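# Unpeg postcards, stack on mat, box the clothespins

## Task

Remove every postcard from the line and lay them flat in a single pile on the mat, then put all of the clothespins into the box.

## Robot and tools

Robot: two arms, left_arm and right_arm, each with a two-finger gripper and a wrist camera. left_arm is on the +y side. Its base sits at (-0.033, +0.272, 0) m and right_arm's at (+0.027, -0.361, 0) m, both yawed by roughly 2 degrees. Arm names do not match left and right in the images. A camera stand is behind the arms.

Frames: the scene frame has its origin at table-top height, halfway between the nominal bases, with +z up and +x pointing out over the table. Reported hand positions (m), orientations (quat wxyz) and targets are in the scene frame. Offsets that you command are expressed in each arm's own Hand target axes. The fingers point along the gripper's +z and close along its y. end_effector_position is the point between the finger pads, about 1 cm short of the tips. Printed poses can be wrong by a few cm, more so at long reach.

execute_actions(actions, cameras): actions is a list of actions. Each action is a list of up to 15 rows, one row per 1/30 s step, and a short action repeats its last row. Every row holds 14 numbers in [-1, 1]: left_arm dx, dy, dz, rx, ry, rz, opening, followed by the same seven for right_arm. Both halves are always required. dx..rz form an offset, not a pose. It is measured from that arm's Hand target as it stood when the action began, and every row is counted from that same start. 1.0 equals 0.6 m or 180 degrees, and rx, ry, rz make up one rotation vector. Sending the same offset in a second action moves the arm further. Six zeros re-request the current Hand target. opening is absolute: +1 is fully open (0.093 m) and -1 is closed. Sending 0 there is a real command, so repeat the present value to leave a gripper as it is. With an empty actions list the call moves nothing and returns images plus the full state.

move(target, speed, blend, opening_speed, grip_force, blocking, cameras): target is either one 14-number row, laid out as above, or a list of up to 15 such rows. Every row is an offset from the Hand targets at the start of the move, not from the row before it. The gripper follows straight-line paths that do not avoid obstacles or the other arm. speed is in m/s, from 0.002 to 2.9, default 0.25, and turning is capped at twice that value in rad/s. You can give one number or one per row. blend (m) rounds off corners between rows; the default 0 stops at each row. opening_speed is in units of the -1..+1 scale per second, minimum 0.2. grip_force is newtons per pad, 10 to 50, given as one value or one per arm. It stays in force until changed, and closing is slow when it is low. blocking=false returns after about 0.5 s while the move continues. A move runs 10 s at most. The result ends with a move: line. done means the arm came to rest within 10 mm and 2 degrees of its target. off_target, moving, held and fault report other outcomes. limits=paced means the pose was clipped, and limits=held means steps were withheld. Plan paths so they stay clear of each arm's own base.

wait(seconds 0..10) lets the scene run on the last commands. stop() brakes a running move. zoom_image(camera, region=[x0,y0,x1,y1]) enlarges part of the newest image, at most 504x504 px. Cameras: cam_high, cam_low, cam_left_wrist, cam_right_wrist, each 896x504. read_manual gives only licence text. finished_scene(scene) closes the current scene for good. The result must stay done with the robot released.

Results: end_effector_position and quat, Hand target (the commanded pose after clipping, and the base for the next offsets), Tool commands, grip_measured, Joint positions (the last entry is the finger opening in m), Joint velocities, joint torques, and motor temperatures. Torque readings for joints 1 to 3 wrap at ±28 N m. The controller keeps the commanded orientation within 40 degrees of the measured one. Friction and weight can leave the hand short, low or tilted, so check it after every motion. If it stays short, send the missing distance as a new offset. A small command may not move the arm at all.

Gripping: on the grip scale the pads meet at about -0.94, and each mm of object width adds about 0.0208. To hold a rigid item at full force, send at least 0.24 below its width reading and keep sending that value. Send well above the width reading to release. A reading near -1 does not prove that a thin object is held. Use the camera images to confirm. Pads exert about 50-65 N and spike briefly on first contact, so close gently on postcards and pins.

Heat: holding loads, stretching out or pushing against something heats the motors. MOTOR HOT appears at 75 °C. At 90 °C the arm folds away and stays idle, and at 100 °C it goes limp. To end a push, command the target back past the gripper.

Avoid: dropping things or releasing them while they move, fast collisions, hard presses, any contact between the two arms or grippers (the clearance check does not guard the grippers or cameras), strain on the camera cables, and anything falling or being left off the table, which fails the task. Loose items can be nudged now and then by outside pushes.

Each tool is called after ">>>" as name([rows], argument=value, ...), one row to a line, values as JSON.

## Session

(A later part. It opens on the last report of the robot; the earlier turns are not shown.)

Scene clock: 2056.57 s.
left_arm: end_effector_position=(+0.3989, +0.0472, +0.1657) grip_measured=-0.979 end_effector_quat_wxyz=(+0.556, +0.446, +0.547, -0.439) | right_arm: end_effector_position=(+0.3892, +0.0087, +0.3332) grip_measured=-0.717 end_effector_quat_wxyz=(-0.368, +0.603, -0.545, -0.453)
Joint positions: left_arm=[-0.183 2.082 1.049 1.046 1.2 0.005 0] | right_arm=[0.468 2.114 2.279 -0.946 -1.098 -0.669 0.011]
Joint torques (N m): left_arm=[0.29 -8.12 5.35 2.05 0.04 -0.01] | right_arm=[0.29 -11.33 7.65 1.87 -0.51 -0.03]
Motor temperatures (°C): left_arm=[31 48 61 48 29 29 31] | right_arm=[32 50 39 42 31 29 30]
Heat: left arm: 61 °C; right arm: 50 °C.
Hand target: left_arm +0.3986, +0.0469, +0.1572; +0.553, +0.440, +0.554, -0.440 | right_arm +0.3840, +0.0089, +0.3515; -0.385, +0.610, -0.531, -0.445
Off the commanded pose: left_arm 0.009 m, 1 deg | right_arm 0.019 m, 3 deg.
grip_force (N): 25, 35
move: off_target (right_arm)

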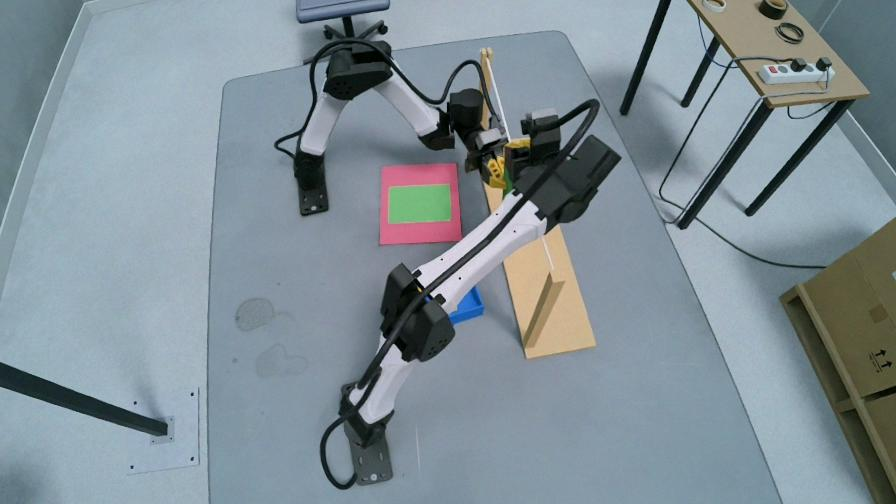

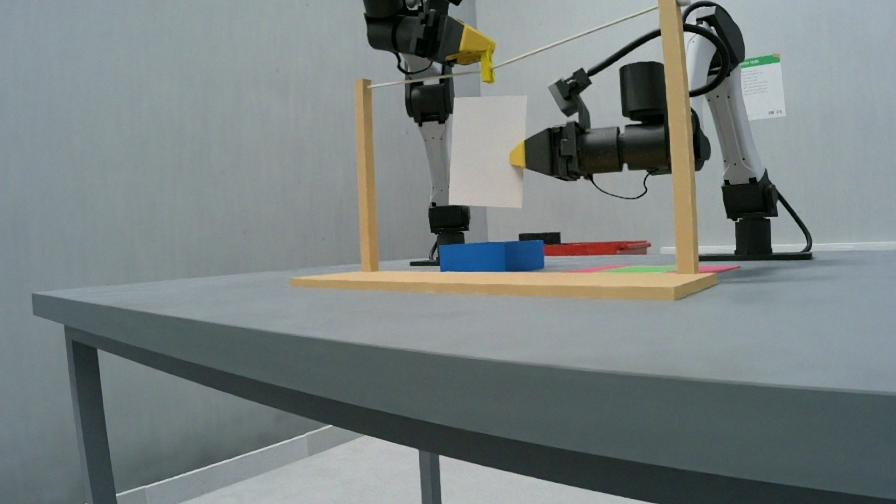

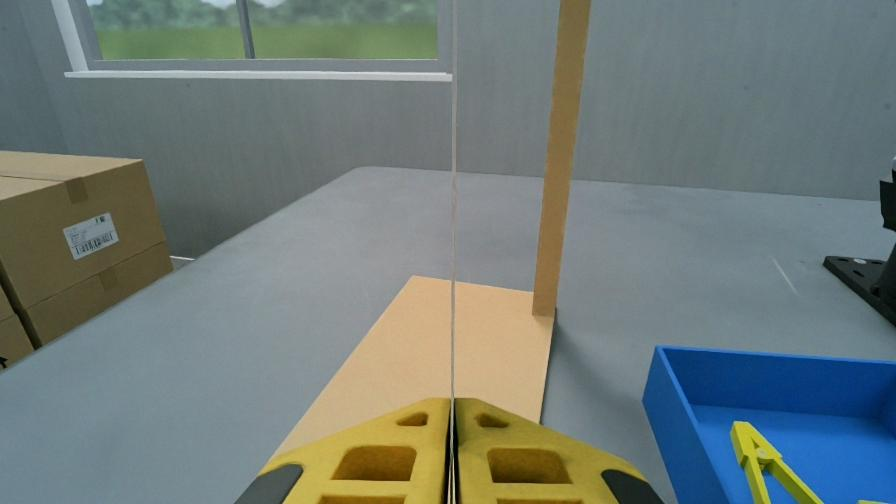

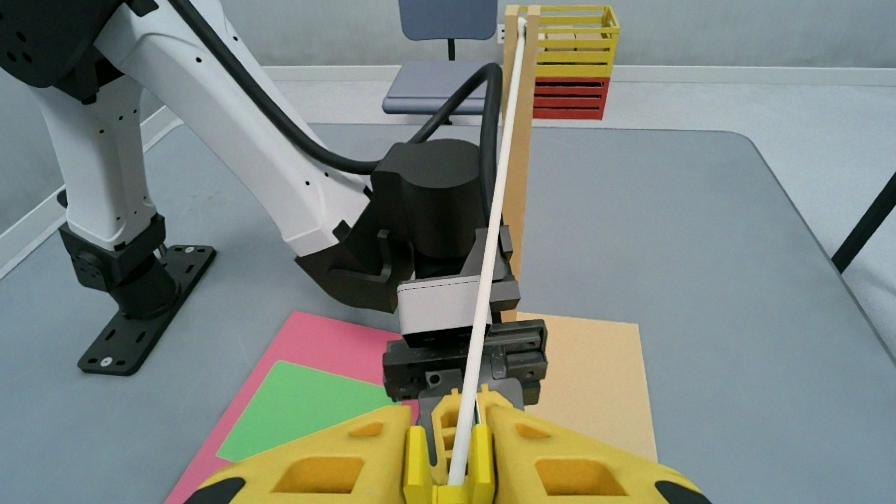

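>>> move([
  [0, 0, 0, 0, 0, 0, -1, -0.0422, 0.0015, -0.0242, 0, 0, 0, -0.74],
  [0, -0.05, -0.01, 0, 0, 0, -1, -0.0632, 0.015, -0.0785, 0, -0.0333, 0, -0.74],
  [0, -0.15, -0.035, 0, 0, 0, -1, -0.0612, 0.1573, -0.099, 0.0317, -0.0333, 0.0103, -0.74],
  [0, -0.196, -0.042, 0, 0, 0, -1, -0.0242, 0.2058, -0.186, 0.0317, -0.0333, 0.0103, -0.74],
], speed=0.06, blend=[0.005, 0.01, 0.02, 0], cameras=["all"])

Scene clock: 2088.10 s.
left_arm: end_effector_position=(+0.2803, +0.0456, +0.1495) grip_measured=-0.979 end_effector_quat_wxyz=(+0.543, +0.438, +0.561, -0.446) | right_arm: end_effector_position=(+0.2813, -0.1067, +0.3944) grip_measured=-0.733 end_effector_quat_wxyz=(-0.427, +0.551, -0.555, -0.454)
Joint positions: left_arm=[-0.252 1.8 0.529 1.239 1.129 0.005 0] | right_arm=[0.302 1.433 1.607 -0.82 -1.19 -0.577 0.01]
Joint torques (N m): left_arm=[0.05 -7.73 4.63 2.07 0.07 -0.11] | right_arm=[-0.87 -5.61 5.35 1.99 -0.78 -0.19]
Motor temperatures (°C): left_arm=[31 50 57 52 29 29 31] | right_arm=[32 51 40 41 31 29 30]
Heat: left arm: 57 °C; right arm: 51 °C.
Hand target: left_arm +0.2785, +0.0450, +0.1573; +0.553, +0.440, +0.554, -0.440 | right_arm +0.2761, -0.1091, +0.4001; -0.435, +0.558, -0.541, -0.455
Off the commanded pose: left_arm 0.008 m, 2 deg | right_arm 0.008 m, 2 deg.
grip_force (N): 25, 35
move: done

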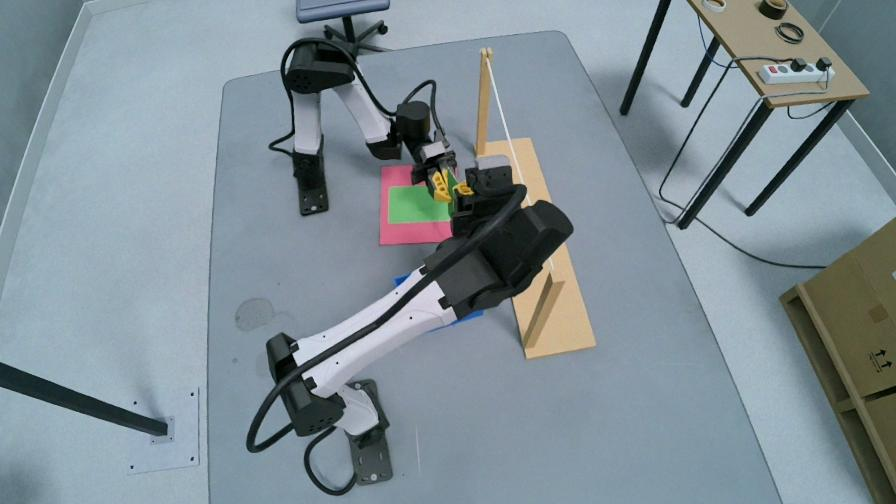

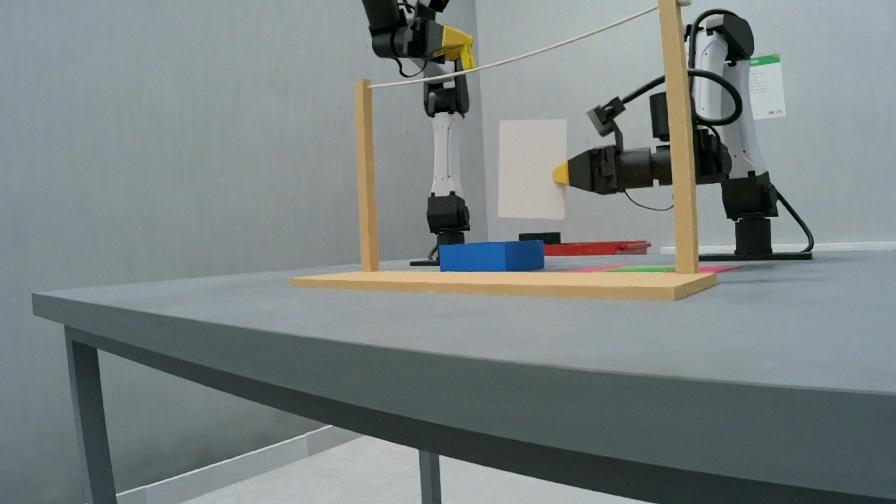

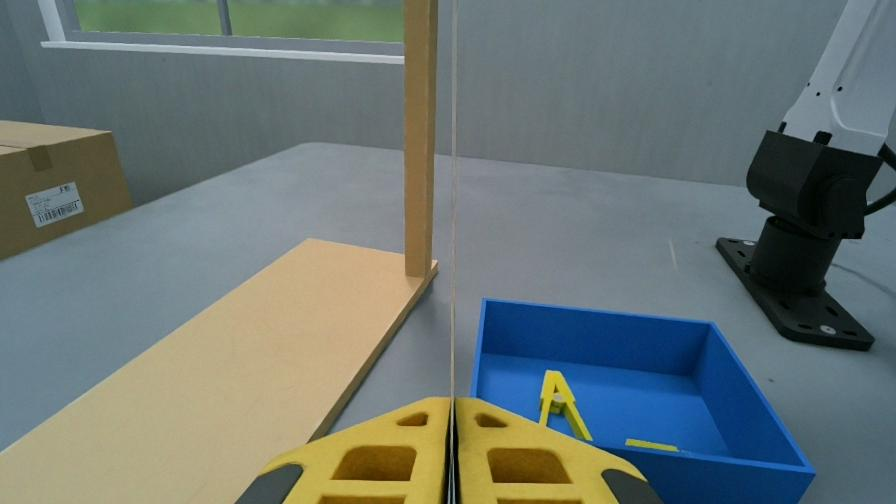

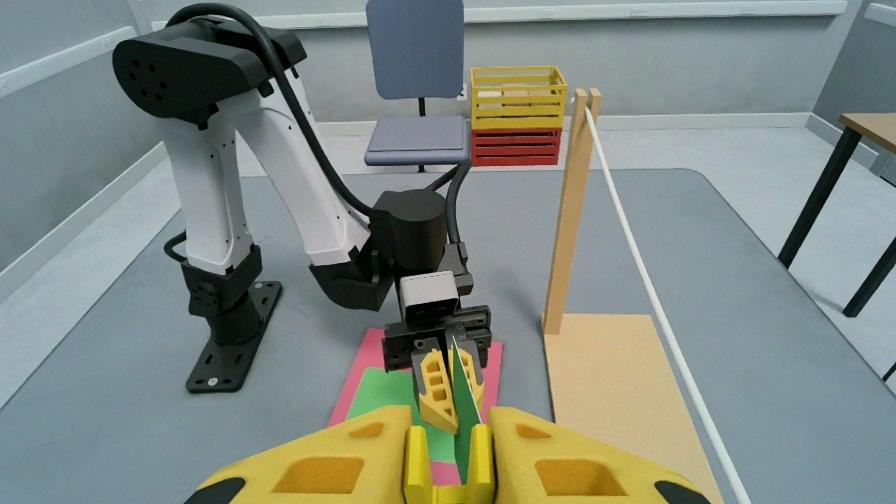

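>>> move(target=[0.0283, -0.0655, -0.246, 0.0022, 0.1731, -0.4682, -1, 0, 0, 0, 0, 0, 0, -0.74], speed=0.12, cameras=["all"])

Scene clock: 2123.57 s.
left_arm: end_effector_position=(+0.2052, +0.1773, +0.1379) grip_measured=-0.979 end_effector_quat_wxyz=(-0.023, +0.050, +0.822, -0.567) | right_arm: end_effector_position=(+0.2813, -0.1067, +0.3944) grip_measured=-0.733 end_effector_quat_wxyz=(-0.427, +0.551, -0.555, -0.454)
Joint positions: left_arm=[0.207 1.825 1.109 -1.574 1.079 0.803 0] | right_arm=[0.302 1.433 1.607 -0.82 -1.19 -0.577 0.01]
Joint torques (N m): left_arm=[0.57 -6.5 6.54 -0.98 0.45 -0.09] | right_arm=[-0.83 -5.63 5.31 2 -0.77 -0.18]
Motor temperatures (°C): left_arm=[31 47 54 49 29 29 31] | right_arm=[32 46 38 40 31 29 30]
Heat: left arm: 54 °C; right arm: 46 °C.
Hand target: left_arm +0.2068, +0.1799, +0.1403; -0.037, +0.054, +0.818, -0.572 | right_arm +0.2762, -0.1090, +0.4000; -0.435, +0.557, -0.541, -0.455
Off the commanded pose: left_arm 0.004 m, 2 deg | right_arm 0.008 m, 2 deg.
joint sent to its limit (left arm) — joint 4 (wrist pitch), lower limit. The joint targets still meet the commanded pose.
grip_force (N): 25, 35
move: done

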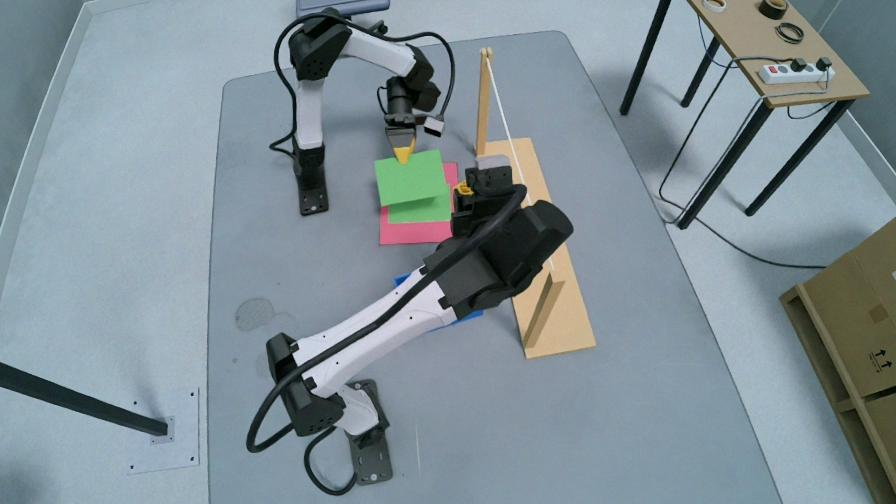

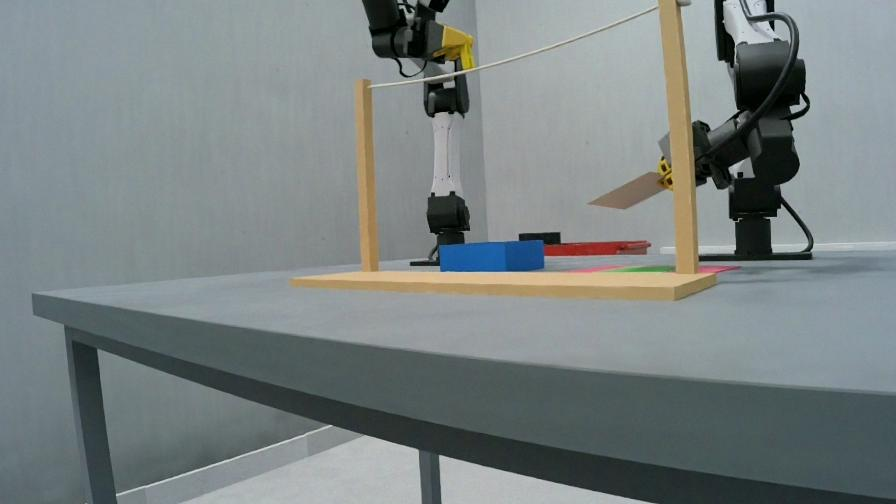

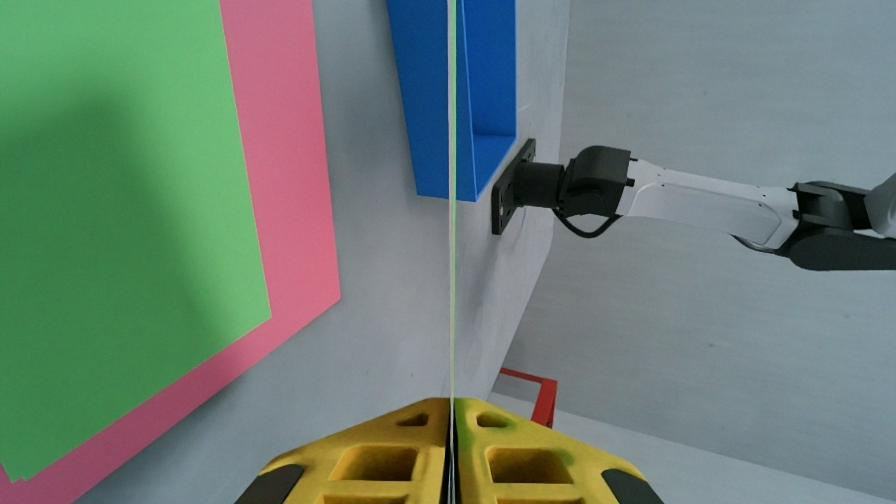

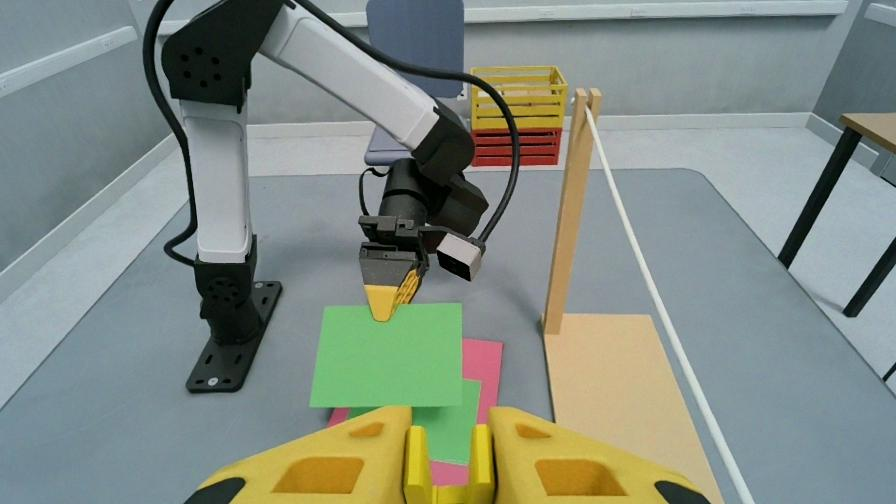

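>>> move(target=[0, 0, 0, 0, 0, 0, -1, 0.417, 0.0673, 0.1245, 0.0089, 0.3494, 0.015, -0.74], speed=0.15, cameras=["cam_high", "cam_right_wrist"])

Scene clock: 2156.03 s.
left_arm: end_effector_position=(+0.2052, +0.1773, +0.1379) grip_measured=-0.979 end_effector_quat_wxyz=(-0.023, +0.050, +0.822, -0.567) | right_arm: end_effector_position=(+0.2320, -0.0905, +0.1436) grip_measured=-0.733 end_effector_quat_wxyz=(-0.085, +0.695, -0.706, -0.104)
Joint positions: left_arm=[0.207 1.825 1.109 -1.574 1.078 0.802 0] | right_arm=[0.791 1.654 1.423 -1.156 -0.199 -0.711 0.01]
Joint torques (N m): left_arm=[0.47 -6.37 6.67 -1.02 0.51 -0.15] | right_arm=[0.14 -5.87 4.7 1.15 -0.17 0.08]
Motor temperatures (°C): left_arm=[31 46 55 46 29 29 31] | right_arm=[31 44 37 39 31 29 31]
Heat: left arm: 55 °C; right arm: 44 °C.
Hand target: left_arm +0.2068, +0.1799, +0.1403; -0.036, +0.054, +0.818, -0.572 | right_arm +0.2329, -0.0894, +0.1401; -0.085, +0.695, -0.707, -0.100
Off the commanded pose: left_arm 0.004 m, 2 deg | right_arm 0.004 m, 0 deg.
joint sent to its limit (left arm) — joint 4 (wrist pitch), lower limit. The joint targets still meet the commanded pose.
grip_force (N): 25, 35
move: done
Images, in order (width x height): cam_high 896x504, cam_right_wrist 896x504.

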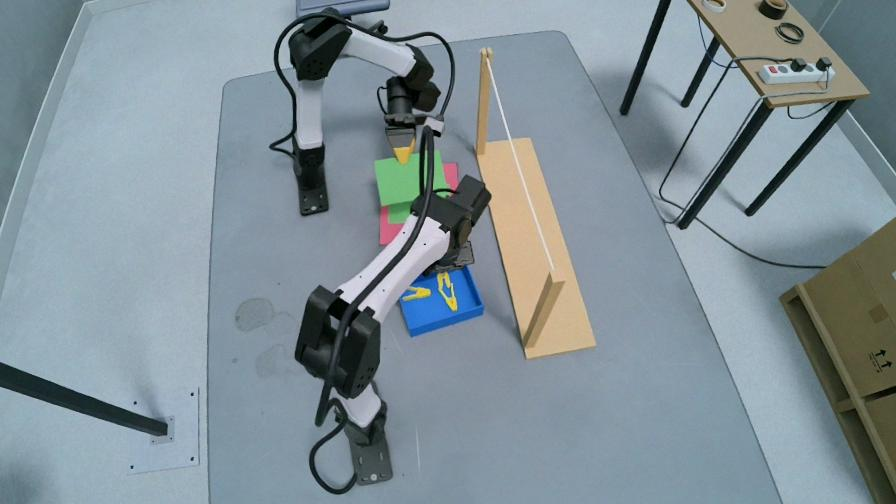

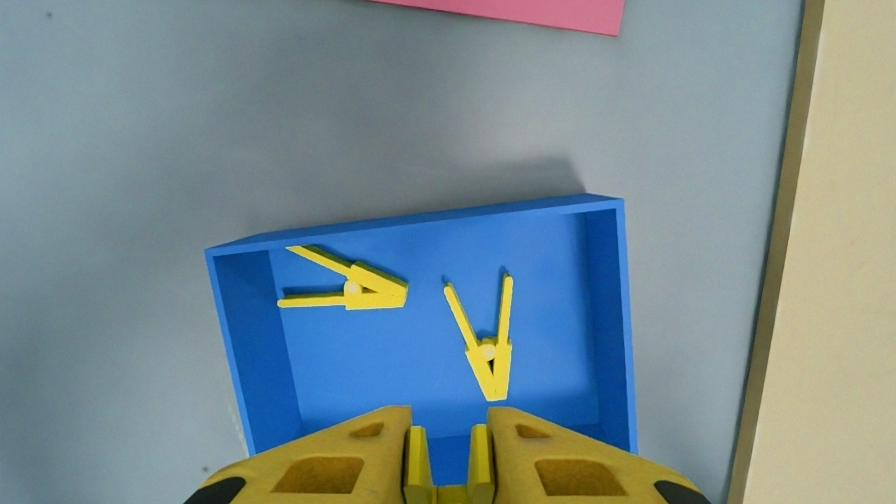

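>>> move([
  [0, 0, 0, 0, 0, 0, -1, 0.0403, 0.0411, -0.0098, 0, 0, 0, -0.74],
  [0, 0, 0, 0, 0, 0, -1, 0.0792, 0.037, 0.1313, 0, 0, 0, -0.74],
], speed=[0.1, 0.05], blend=[0.01, 0], cameras=["cam_high", "cam_right_wrist"])

Scene clock: 2194.73 s.
left_arm: end_effector_position=(+0.2052, +0.1773, +0.1379) grip_measured=-0.979 end_effector_quat_wxyz=(-0.023, +0.050, +0.822, -0.567) | right_arm: end_effector_position=(+0.2082, -0.1153, +0.0558) grip_measured=-0.733 end_effector_quat_wxyz=(-0.084, +0.694, -0.707, -0.103)
Joint positions: left_arm=[0.207 1.825 1.109 -1.574 1.078 0.802 0] | right_arm=[0.795 1.583 0.993 -0.799 -0.196 -0.705 0.01]
Joint torques (N m): left_arm=[0.46 -6.38 6.53 -0.93 0.5 -0.07] | right_arm=[0.18 -4.93 4.37 1.18 -0.2 0.05]
Motor temperatures (°C): left_arm=[31 45 55 44 29 29 31] | right_arm=[31 43 37 38 31 29 31]
Heat: left arm: 55 °C; right arm: 43 °C.
Hand target: left_arm +0.2068, +0.1799, +0.1403; -0.036, +0.054, +0.818, -0.572 | right_arm +0.2084, -0.1144, +0.0523; -0.086, +0.695, -0.707, -0.100
Off the commanded pose: left_arm 0.004 m, 2 deg | right_arm 0.004 m, 0 deg.
joint sent to its limit (left arm) — joint 4 (wrist pitch), lower limit. The joint targets still meet the commanded pose.
grip_force (N): 25, 35
move: done
Images, in order (width x height): cam_high 896x504, cam_right_wrist 896x504.

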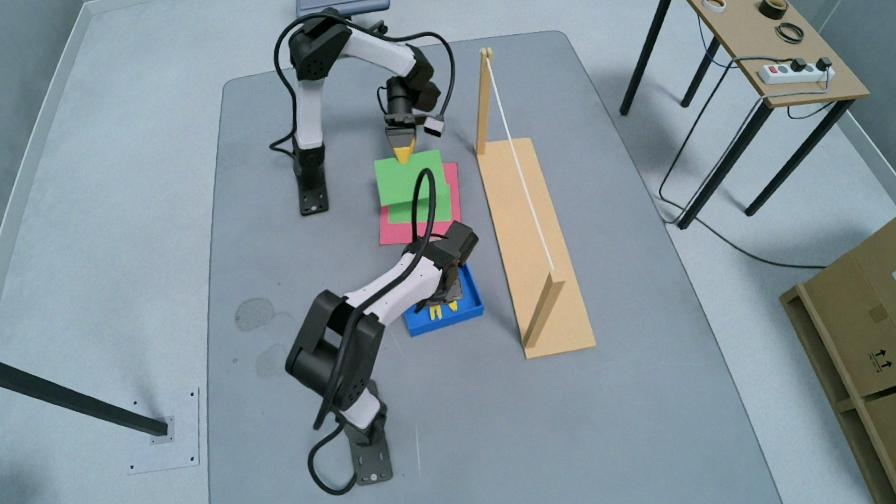

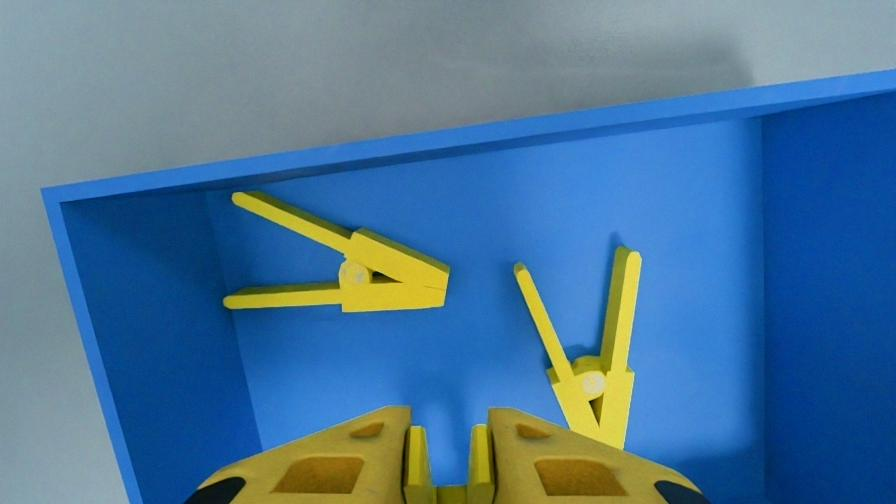

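>>> move([
  [0, 0, 0, 0, 0, 0, -1, 0, 0, 0.007, 0, 0, 0, -0.74],
  [0, 0, 0, 0, 0, 0, -1, 0, 0, 0.007, 0, 0, 0, -0.1],
], speed=0.04, opening_speed=0.4, cameras=["cam_high", "cam_right_wrist"])

Scene clock: 2205.07 s.
left_arm: end_effector_position=(+0.2052, +0.1773, +0.1379) grip_measured=-0.979 end_effector_quat_wxyz=(-0.023, +0.050, +0.822, -0.567) | right_arm: end_effector_position=(+0.2091, -0.1144, +0.0521) grip_measured=-0.101 end_effector_quat_wxyz=(-0.085, +0.694, -0.708, -0.103)
Joint positions: left_arm=[0.207 1.825 1.109 -1.574 1.078 0.802 0] | right_arm=[0.795 1.591 0.985 -0.78 -0.195 -0.704 0.04]
Joint torques (N m): left_arm=[0.49 -6.34 6.5 -1.03 0.53 -0.18] | right_arm=[0.49 -4.89 4.3 1.18 -0.19 0.07]
Motor temperatures (°C): left_arm=[31 45 55 43 29 29 31] | right_arm=[31 43 37 37 31 29 31]
Heat: left arm: 55 °C; right arm: 43 °C.
Hand target: left_arm +0.2068, +0.1799, +0.1403; -0.036, +0.054, +0.818, -0.572 | right_arm +0.2084, -0.1133, +0.0481; -0.086, +0.695, -0.707, -0.100
Off the commanded pose: left_arm 0.004 m, 2 deg | right_arm 0.004 m, 0 deg.
joint sent to its limit (left arm) — joint 4 (wrist pitch), lower limit. The joint targets still meet the commanded pose.
grip_force (N): 25, 35
move: done
Images, in order (width x height): cam_high 896x504, cam_right_wrist 896x504.

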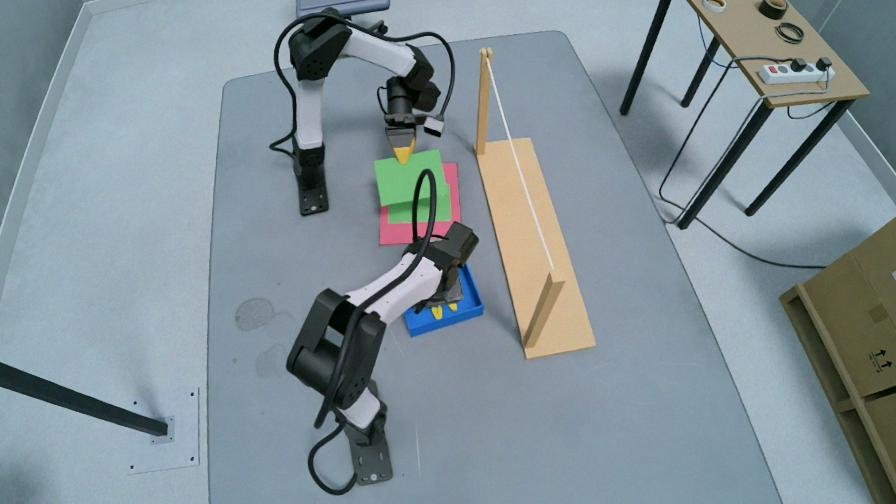

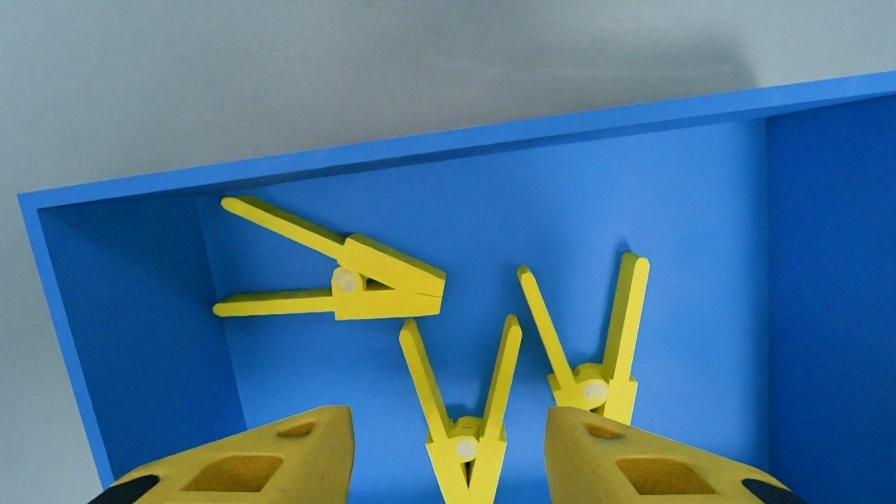

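>>> move([
  [0, 0, 0, 0, 0, 0, -1, -0.0442, 0.005, -0.1605, 0, 0, 0, -0.1],
  [0, 0.1175, 0.043, 0, 0, 0, -1, -0.0545, -0.008, -0.1788, -0.0035, -0.1943, -0.004, -1],
], speed=0.1, cameras=["all"])

Scene clock: 2234.00 s.
left_arm: end_effector_position=(+0.2084, +0.1786, +0.0700) grip_measured=-0.979 end_effector_quat_wxyz=(-0.039, +0.048, +0.817, -0.573) | right_arm: end_effector_position=(+0.2167, -0.1109, +0.1552) grip_measured=-0.990 end_effector_quat_wxyz=(-0.278, +0.638, -0.653, -0.300)
Joint positions: left_arm=[0.207 2.025 1.041 -1.366 1.072 0.833 0] | right_arm=[0.541 1.271 0.894 -0.664 -0.689 -0.778 0]
Joint torques (N m): left_arm=[0.68 -6.28 3.55 -0.88 0.5 0.21] | right_arm=[-0.9 -4.85 4.83 1.93 -0.83 -0.03]
Heat: left arm: 54 °C; right arm: 43 °C.
Hand target: left_arm +0.2070, +0.1798, +0.0653; -0.037, +0.054, +0.818, -0.572 | right_arm +0.2157, -0.1098, +0.1602; -0.291, +0.638, -0.644, -0.307
Off the commanded pose: left_arm 0.005 m, 1 deg | right_arm 0.005 m, 2 deg.
grip_force (N): 25, 35
move: done

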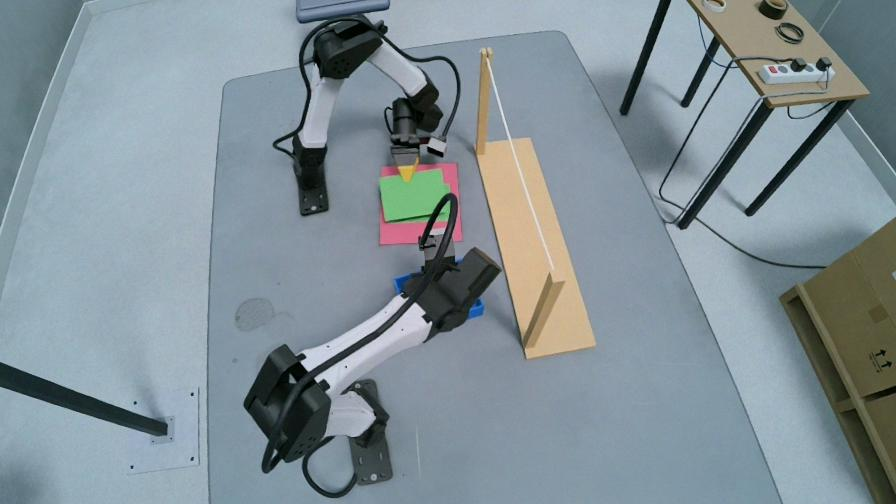

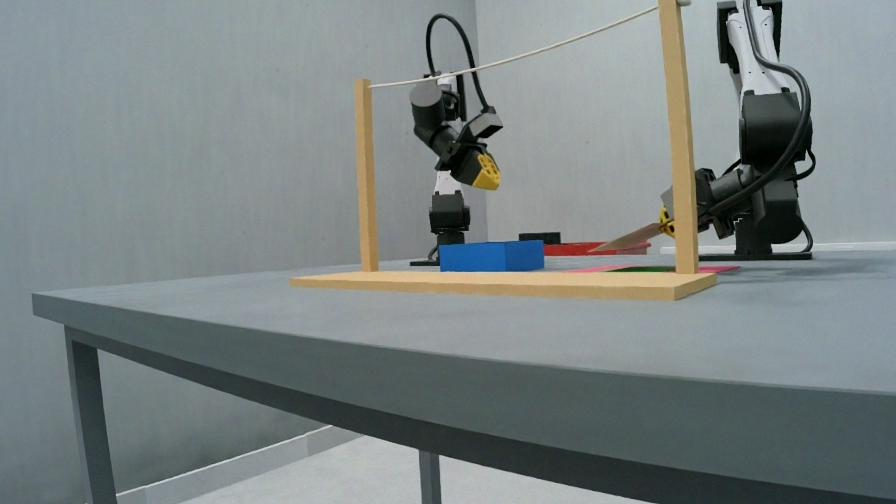

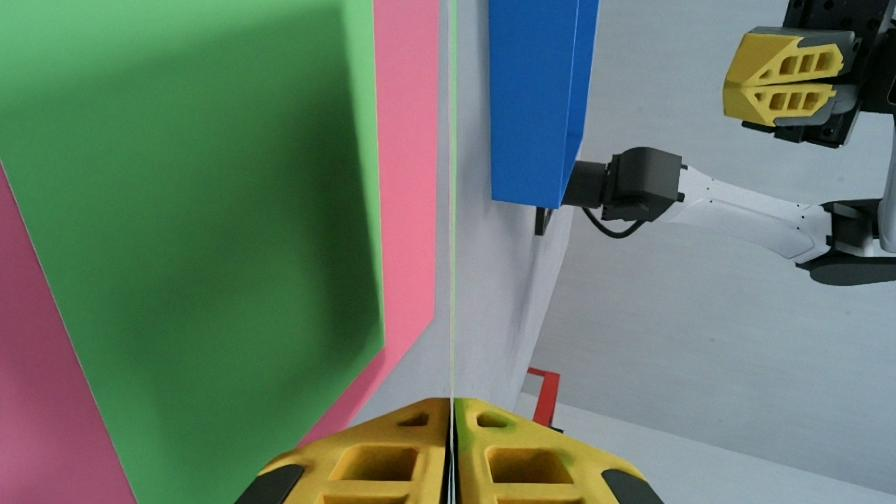

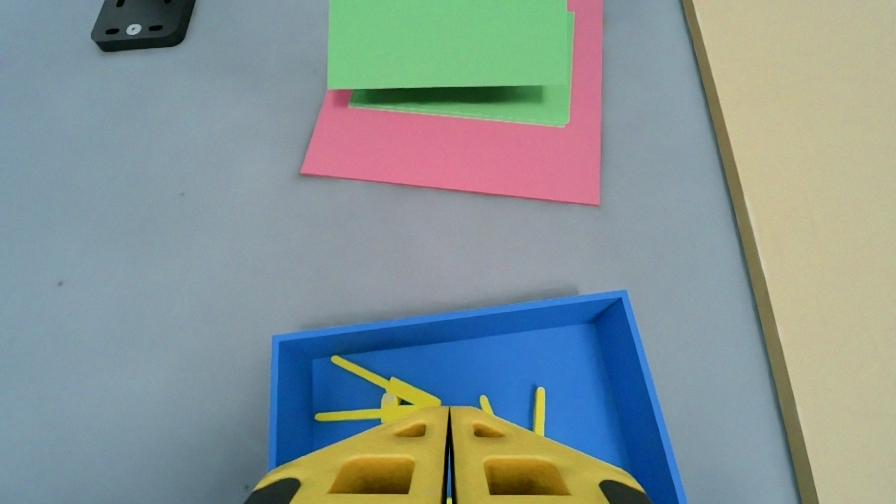

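>>> move(target=[-0.0239, 0.0449, -0.0013, 0, 0.0313, 0.0115, -1, 0, 0, 0, 0, 0, 0, -1], speed=0.06, cameras=["cam_high", "cam_right_wrist"])

>>> zoom_image(camera="cam_right_wrist", region=[270, 0, 640, 220])

Scene clock: 2269.83 s.
left_arm: end_effector_position=(+0.2213, +0.1879, +0.0418) grip_measured=-0.979 end_effector_quat_wxyz=(-0.067, +0.085, +0.814, -0.570) | right_arm: end_effector_position=(+0.2167, -0.1109, +0.1552) grip_measured=-0.990 end_effector_quat_wxyz=(-0.278, +0.638, -0.653, -0.300)
Joint positions: left_arm=[0.207 2.21 1.179 -1.425 1.002 0.956 0] | right_arm=[0.541 1.271 0.894 -0.664 -0.689 -0.778 0]
Joint torques (N m): left_arm=[-0.18 -7.04 5.19 -1.28 0.47 0.24] | right_arm=[-0.9 -4.85 4.85 1.93 -0.83 -0.03]
Motor temperatures (°C): left_arm=[31 44 50 41 29 29 31] | right_arm=[31 42 36 38 31 29 30]
Heat: left arm: 50 °C; right arm: 42 °C.
Hand target: left_arm +0.2225, +0.1878, +0.0403; -0.066, +0.097, +0.814, -0.569 | right_arm +0.2157, -0.1098, +0.1602; -0.291, +0.638, -0.644, -0.307
Off the commanded pose: left_arm 0.002 m, 1 deg | right_arm 0.005 m, 2 deg.
grip_force (N): 25, 35
move: done
Images, in order (width x height): cam_high 896x504, cam_right_wrist 896x504.

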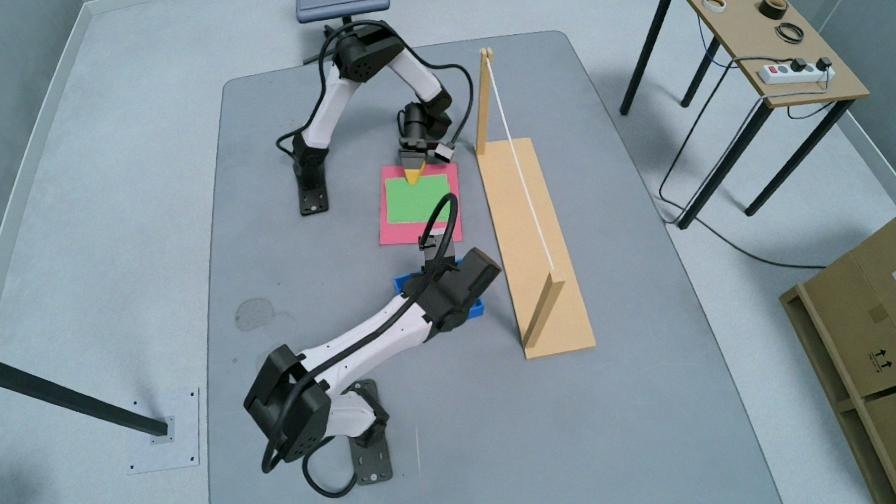

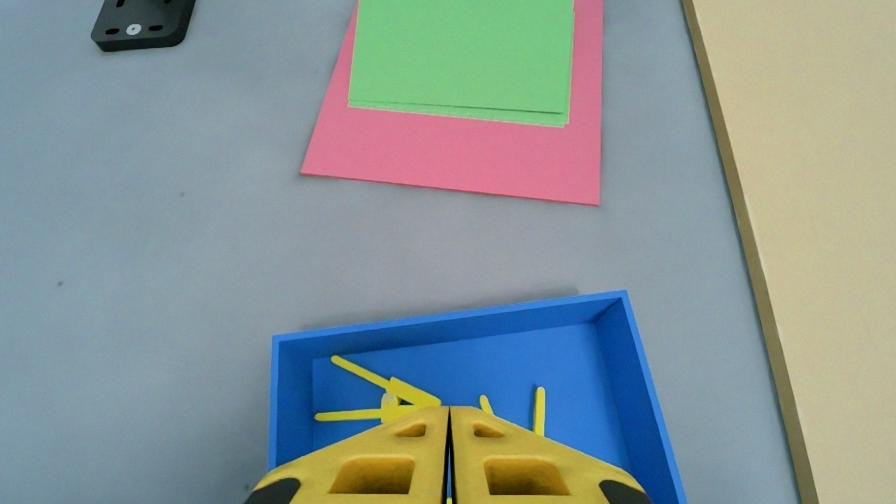

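Scaled by 1.362.

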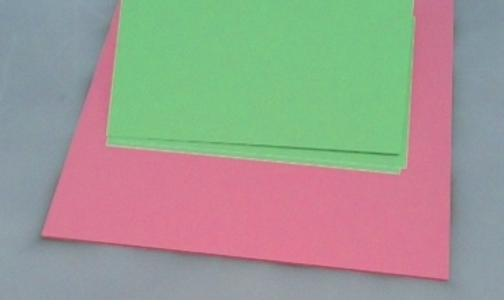

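>>> move(target=[-0.0065, 0.0083, 0.0014, 0, 0.013, 0.0048, -1, 0, 0, 0, 0, 0, 0, -1], speed=0.04, cameras=["cam_high", "cam_right_wrist"])

>>> zoom_image(camera="cam_right_wrist", region=[270, 0, 640, 220])

Scene clock: 2285.30 s.
left_arm: end_effector_position=(+0.2260, +0.1876, +0.0400) grip_measured=-0.979 end_effector_quat_wxyz=(-0.079, +0.099, +0.811, -0.571) | right_arm: end_effector_position=(+0.2167, -0.1109, +0.1552) grip_measured=-0.990 end_effector_quat_wxyz=(-0.278, +0.638, -0.653, -0.300)
Joint positions: left_arm=[0.194 2.254 1.237 -1.472 0.985 0.988 0] | right_arm=[0.541 1.271 0.894 -0.664 -0.689 -0.778 0]
Joint torques (N m): left_arm=[-0.44 -7.08 5.03 -1.22 0.33 0.25] | right_arm=[-0.9 -4.85 4.85 1.93 -0.83 -0.03]
Heat: left arm: 49 °C; right arm: 42 °C.
Hand target: left_arm +0.2266, +0.1878, +0.0353; -0.079, +0.115, +0.812, -0.567 | right_arm +0.2157, -0.1098, +0.1602; -0.291, +0.638, -0.644, -0.307
Off the commanded pose: left_arm 0.005 m, 2 deg | right_arm 0.005 m, 2 deg.
grip_force (N): 25, 35
move: done
Images, in order (width x height): cam_high 896x504, cam_right_wrist 896x504.

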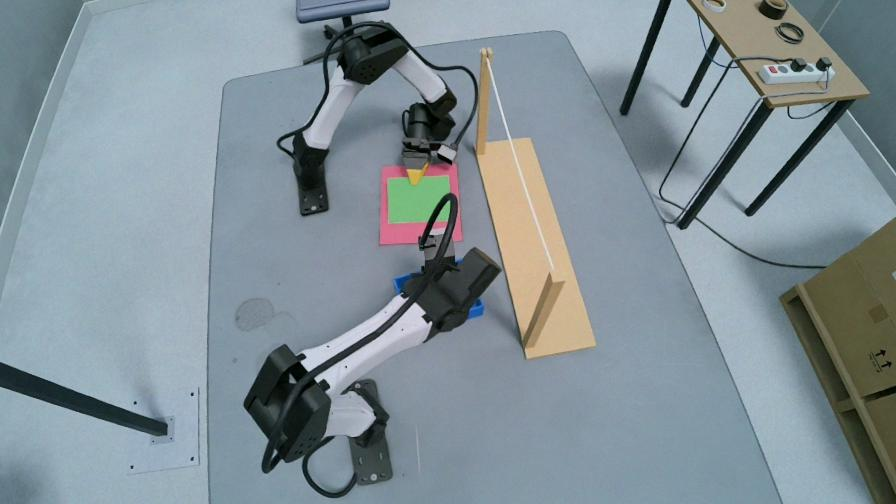

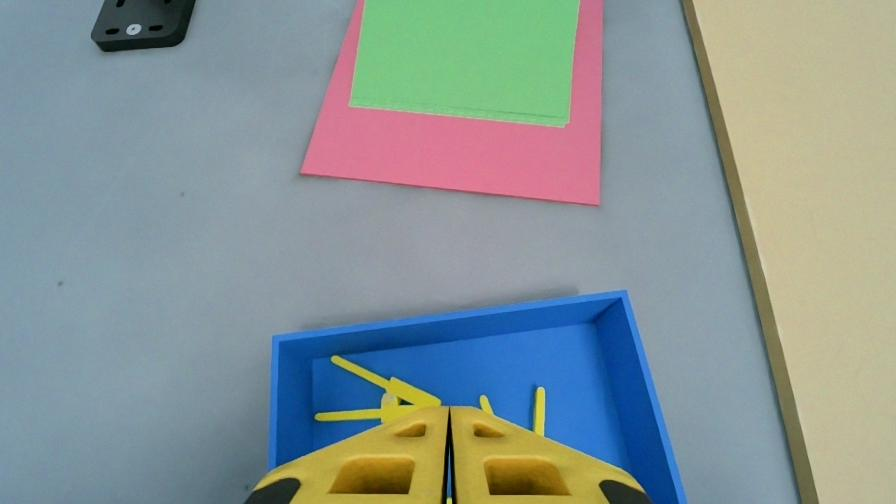

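Scaled by 1.362.

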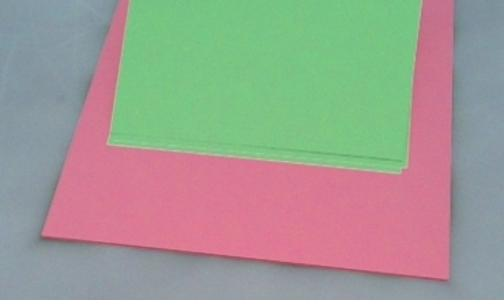

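>>> move(target=[0, 0, 0, 0, 0, 0, -1, -0.139, -0.0247, 0.386, 0, 0, 0, -1], speed=0.15, cameras=["cam_high", "cam_right_wrist"])

Scene clock: 2302.87 s.
left_arm: end_effector_position=(+0.2260, +0.1876, +0.0400) grip_measured=-0.979 end_effector_quat_wxyz=(-0.079, +0.100, +0.811, -0.571) | right_arm: end_effector_position=(+0.2219, +0.1099, +0.0644) grip_measured=-0.990 end_effector_quat_wxyz=(-0.270, +0.641, -0.651, -0.303)
Joint positions: left_arm=[0.194 2.254 1.237 -1.472 0.985 0.989 0] | right_arm=[1.011 1.998 1.251 -0.075 -0.416 -0.345 0]
Joint torques (N m): left_arm=[0.08 -6.98 5.16 -1.21 0.34 0.28] | right_arm=[-0.02 -8.38 7.71 2.5 -0.27 0.08]
Heat: left arm: 49 °C; right arm: 42 °C.
Hand target: left_arm +0.2266, +0.1878, +0.0353; -0.079, +0.115, +0.812, -0.567 | right_arm +0.2280, +0.1214, +0.0750; -0.291, +0.638, -0.644, -0.307
Off the commanded pose: left_arm 0.005 m, 2 deg | right_arm 0.017 m, 3 deg.
grip_force (N): 25, 35
move: off_target (right_arm)
Images, in order (width x height): cam_high 896x504, cam_right_wrist 896x504.

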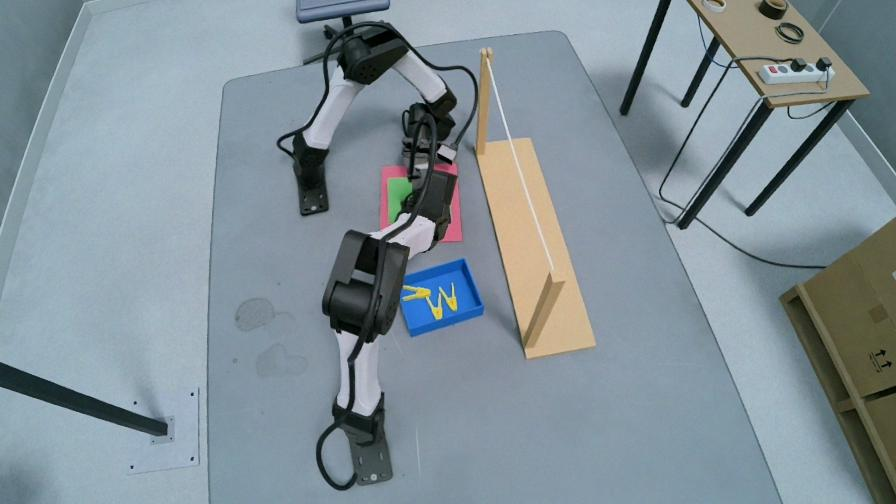

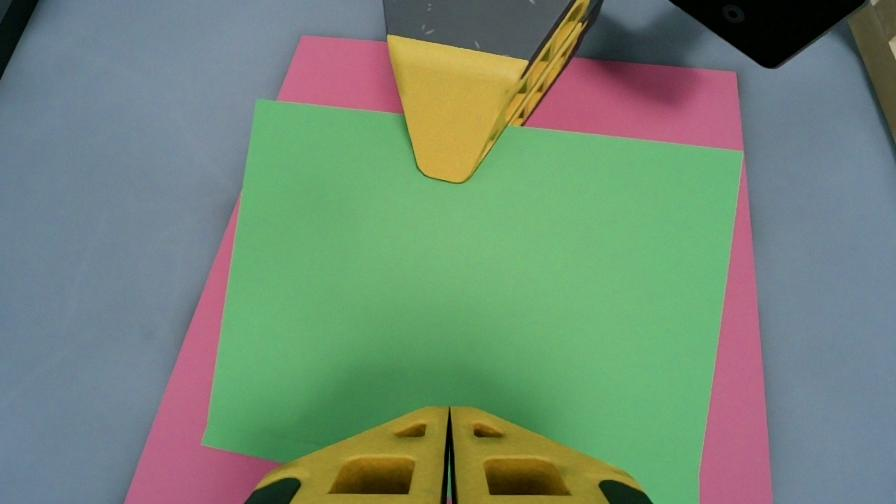

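>>> move(target=[0, 0, 0, 0, 0, 0, -1, 0.0595, -0.002, 0.0674, 0, 0, 0, -1], speed=0.05, cameras=["cam_high", "cam_low", "cam_right_wrist"])

Scene clock: 2316.00 s.
left_arm: end_effector_position=(+0.2260, +0.1880, +0.0397) grip_measured=-0.979 end_effector_quat_wxyz=(-0.079, +0.100, +0.812, -0.570) | right_arm: end_effector_position=(+0.2306, +0.1284, +0.0309) grip_measured=-0.990 end_effector_quat_wxyz=(-0.292, +0.638, -0.642, -0.309)
Joint positions: left_arm=[0.195 2.255 1.239 -1.473 0.982 0.989 0] | right_arm=[1.016 2.121 1.251 0.099 -0.41 -0.339 0]
Joint torques (N m): left_arm=[-0.05 -7.09 5.23 -1.2 0.35 0.32] | right_arm=[0.46 -8.12 4.34 2.59 -0.22 0.09]
Heat: left arm: 49 °C; right arm: 44 °C.
Hand target: left_arm +0.2266, +0.1878, +0.0353; -0.079, +0.115, +0.812, -0.567 | right_arm +0.2278, +0.1294, +0.0216; -0.291, +0.638, -0.644, -0.307
Off the commanded pose: left_arm 0.004 m, 2 deg | right_arm 0.010 m, 0 deg.
grip_force (N): 25, 35
move: done
Images, in order (width x height): cam_high 896x504, cam_low 896x504, cam_right_wrist 896x504.

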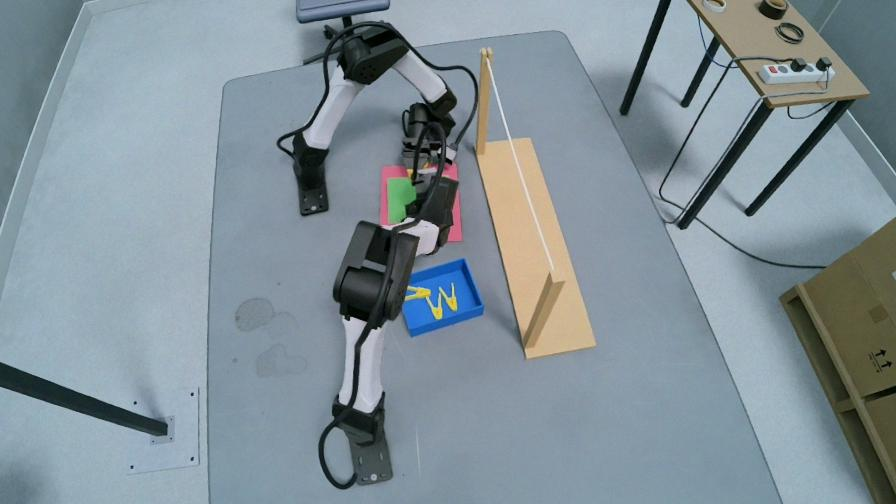

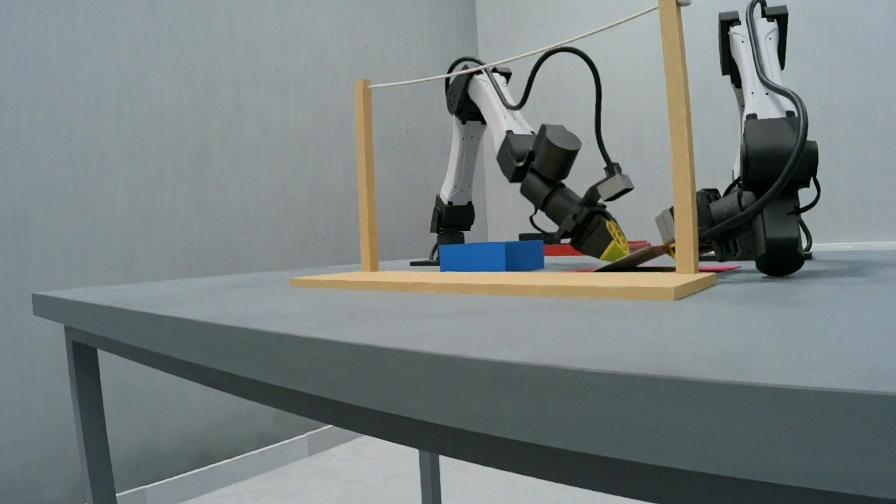

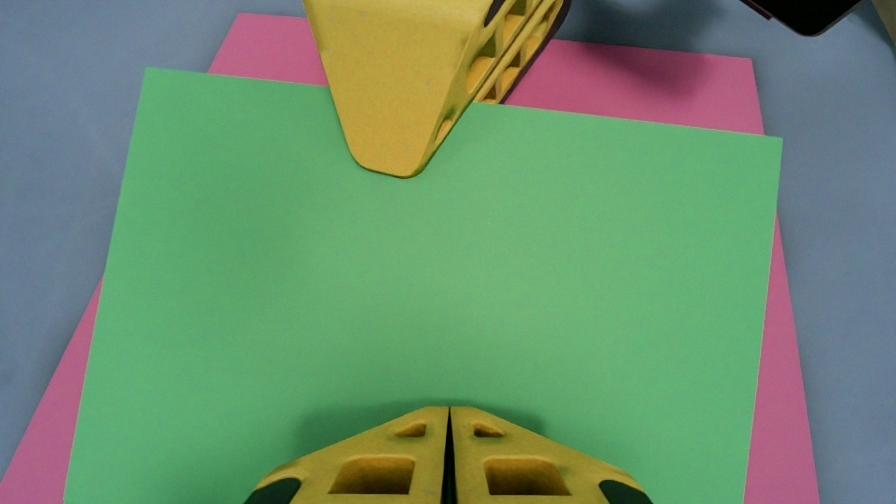

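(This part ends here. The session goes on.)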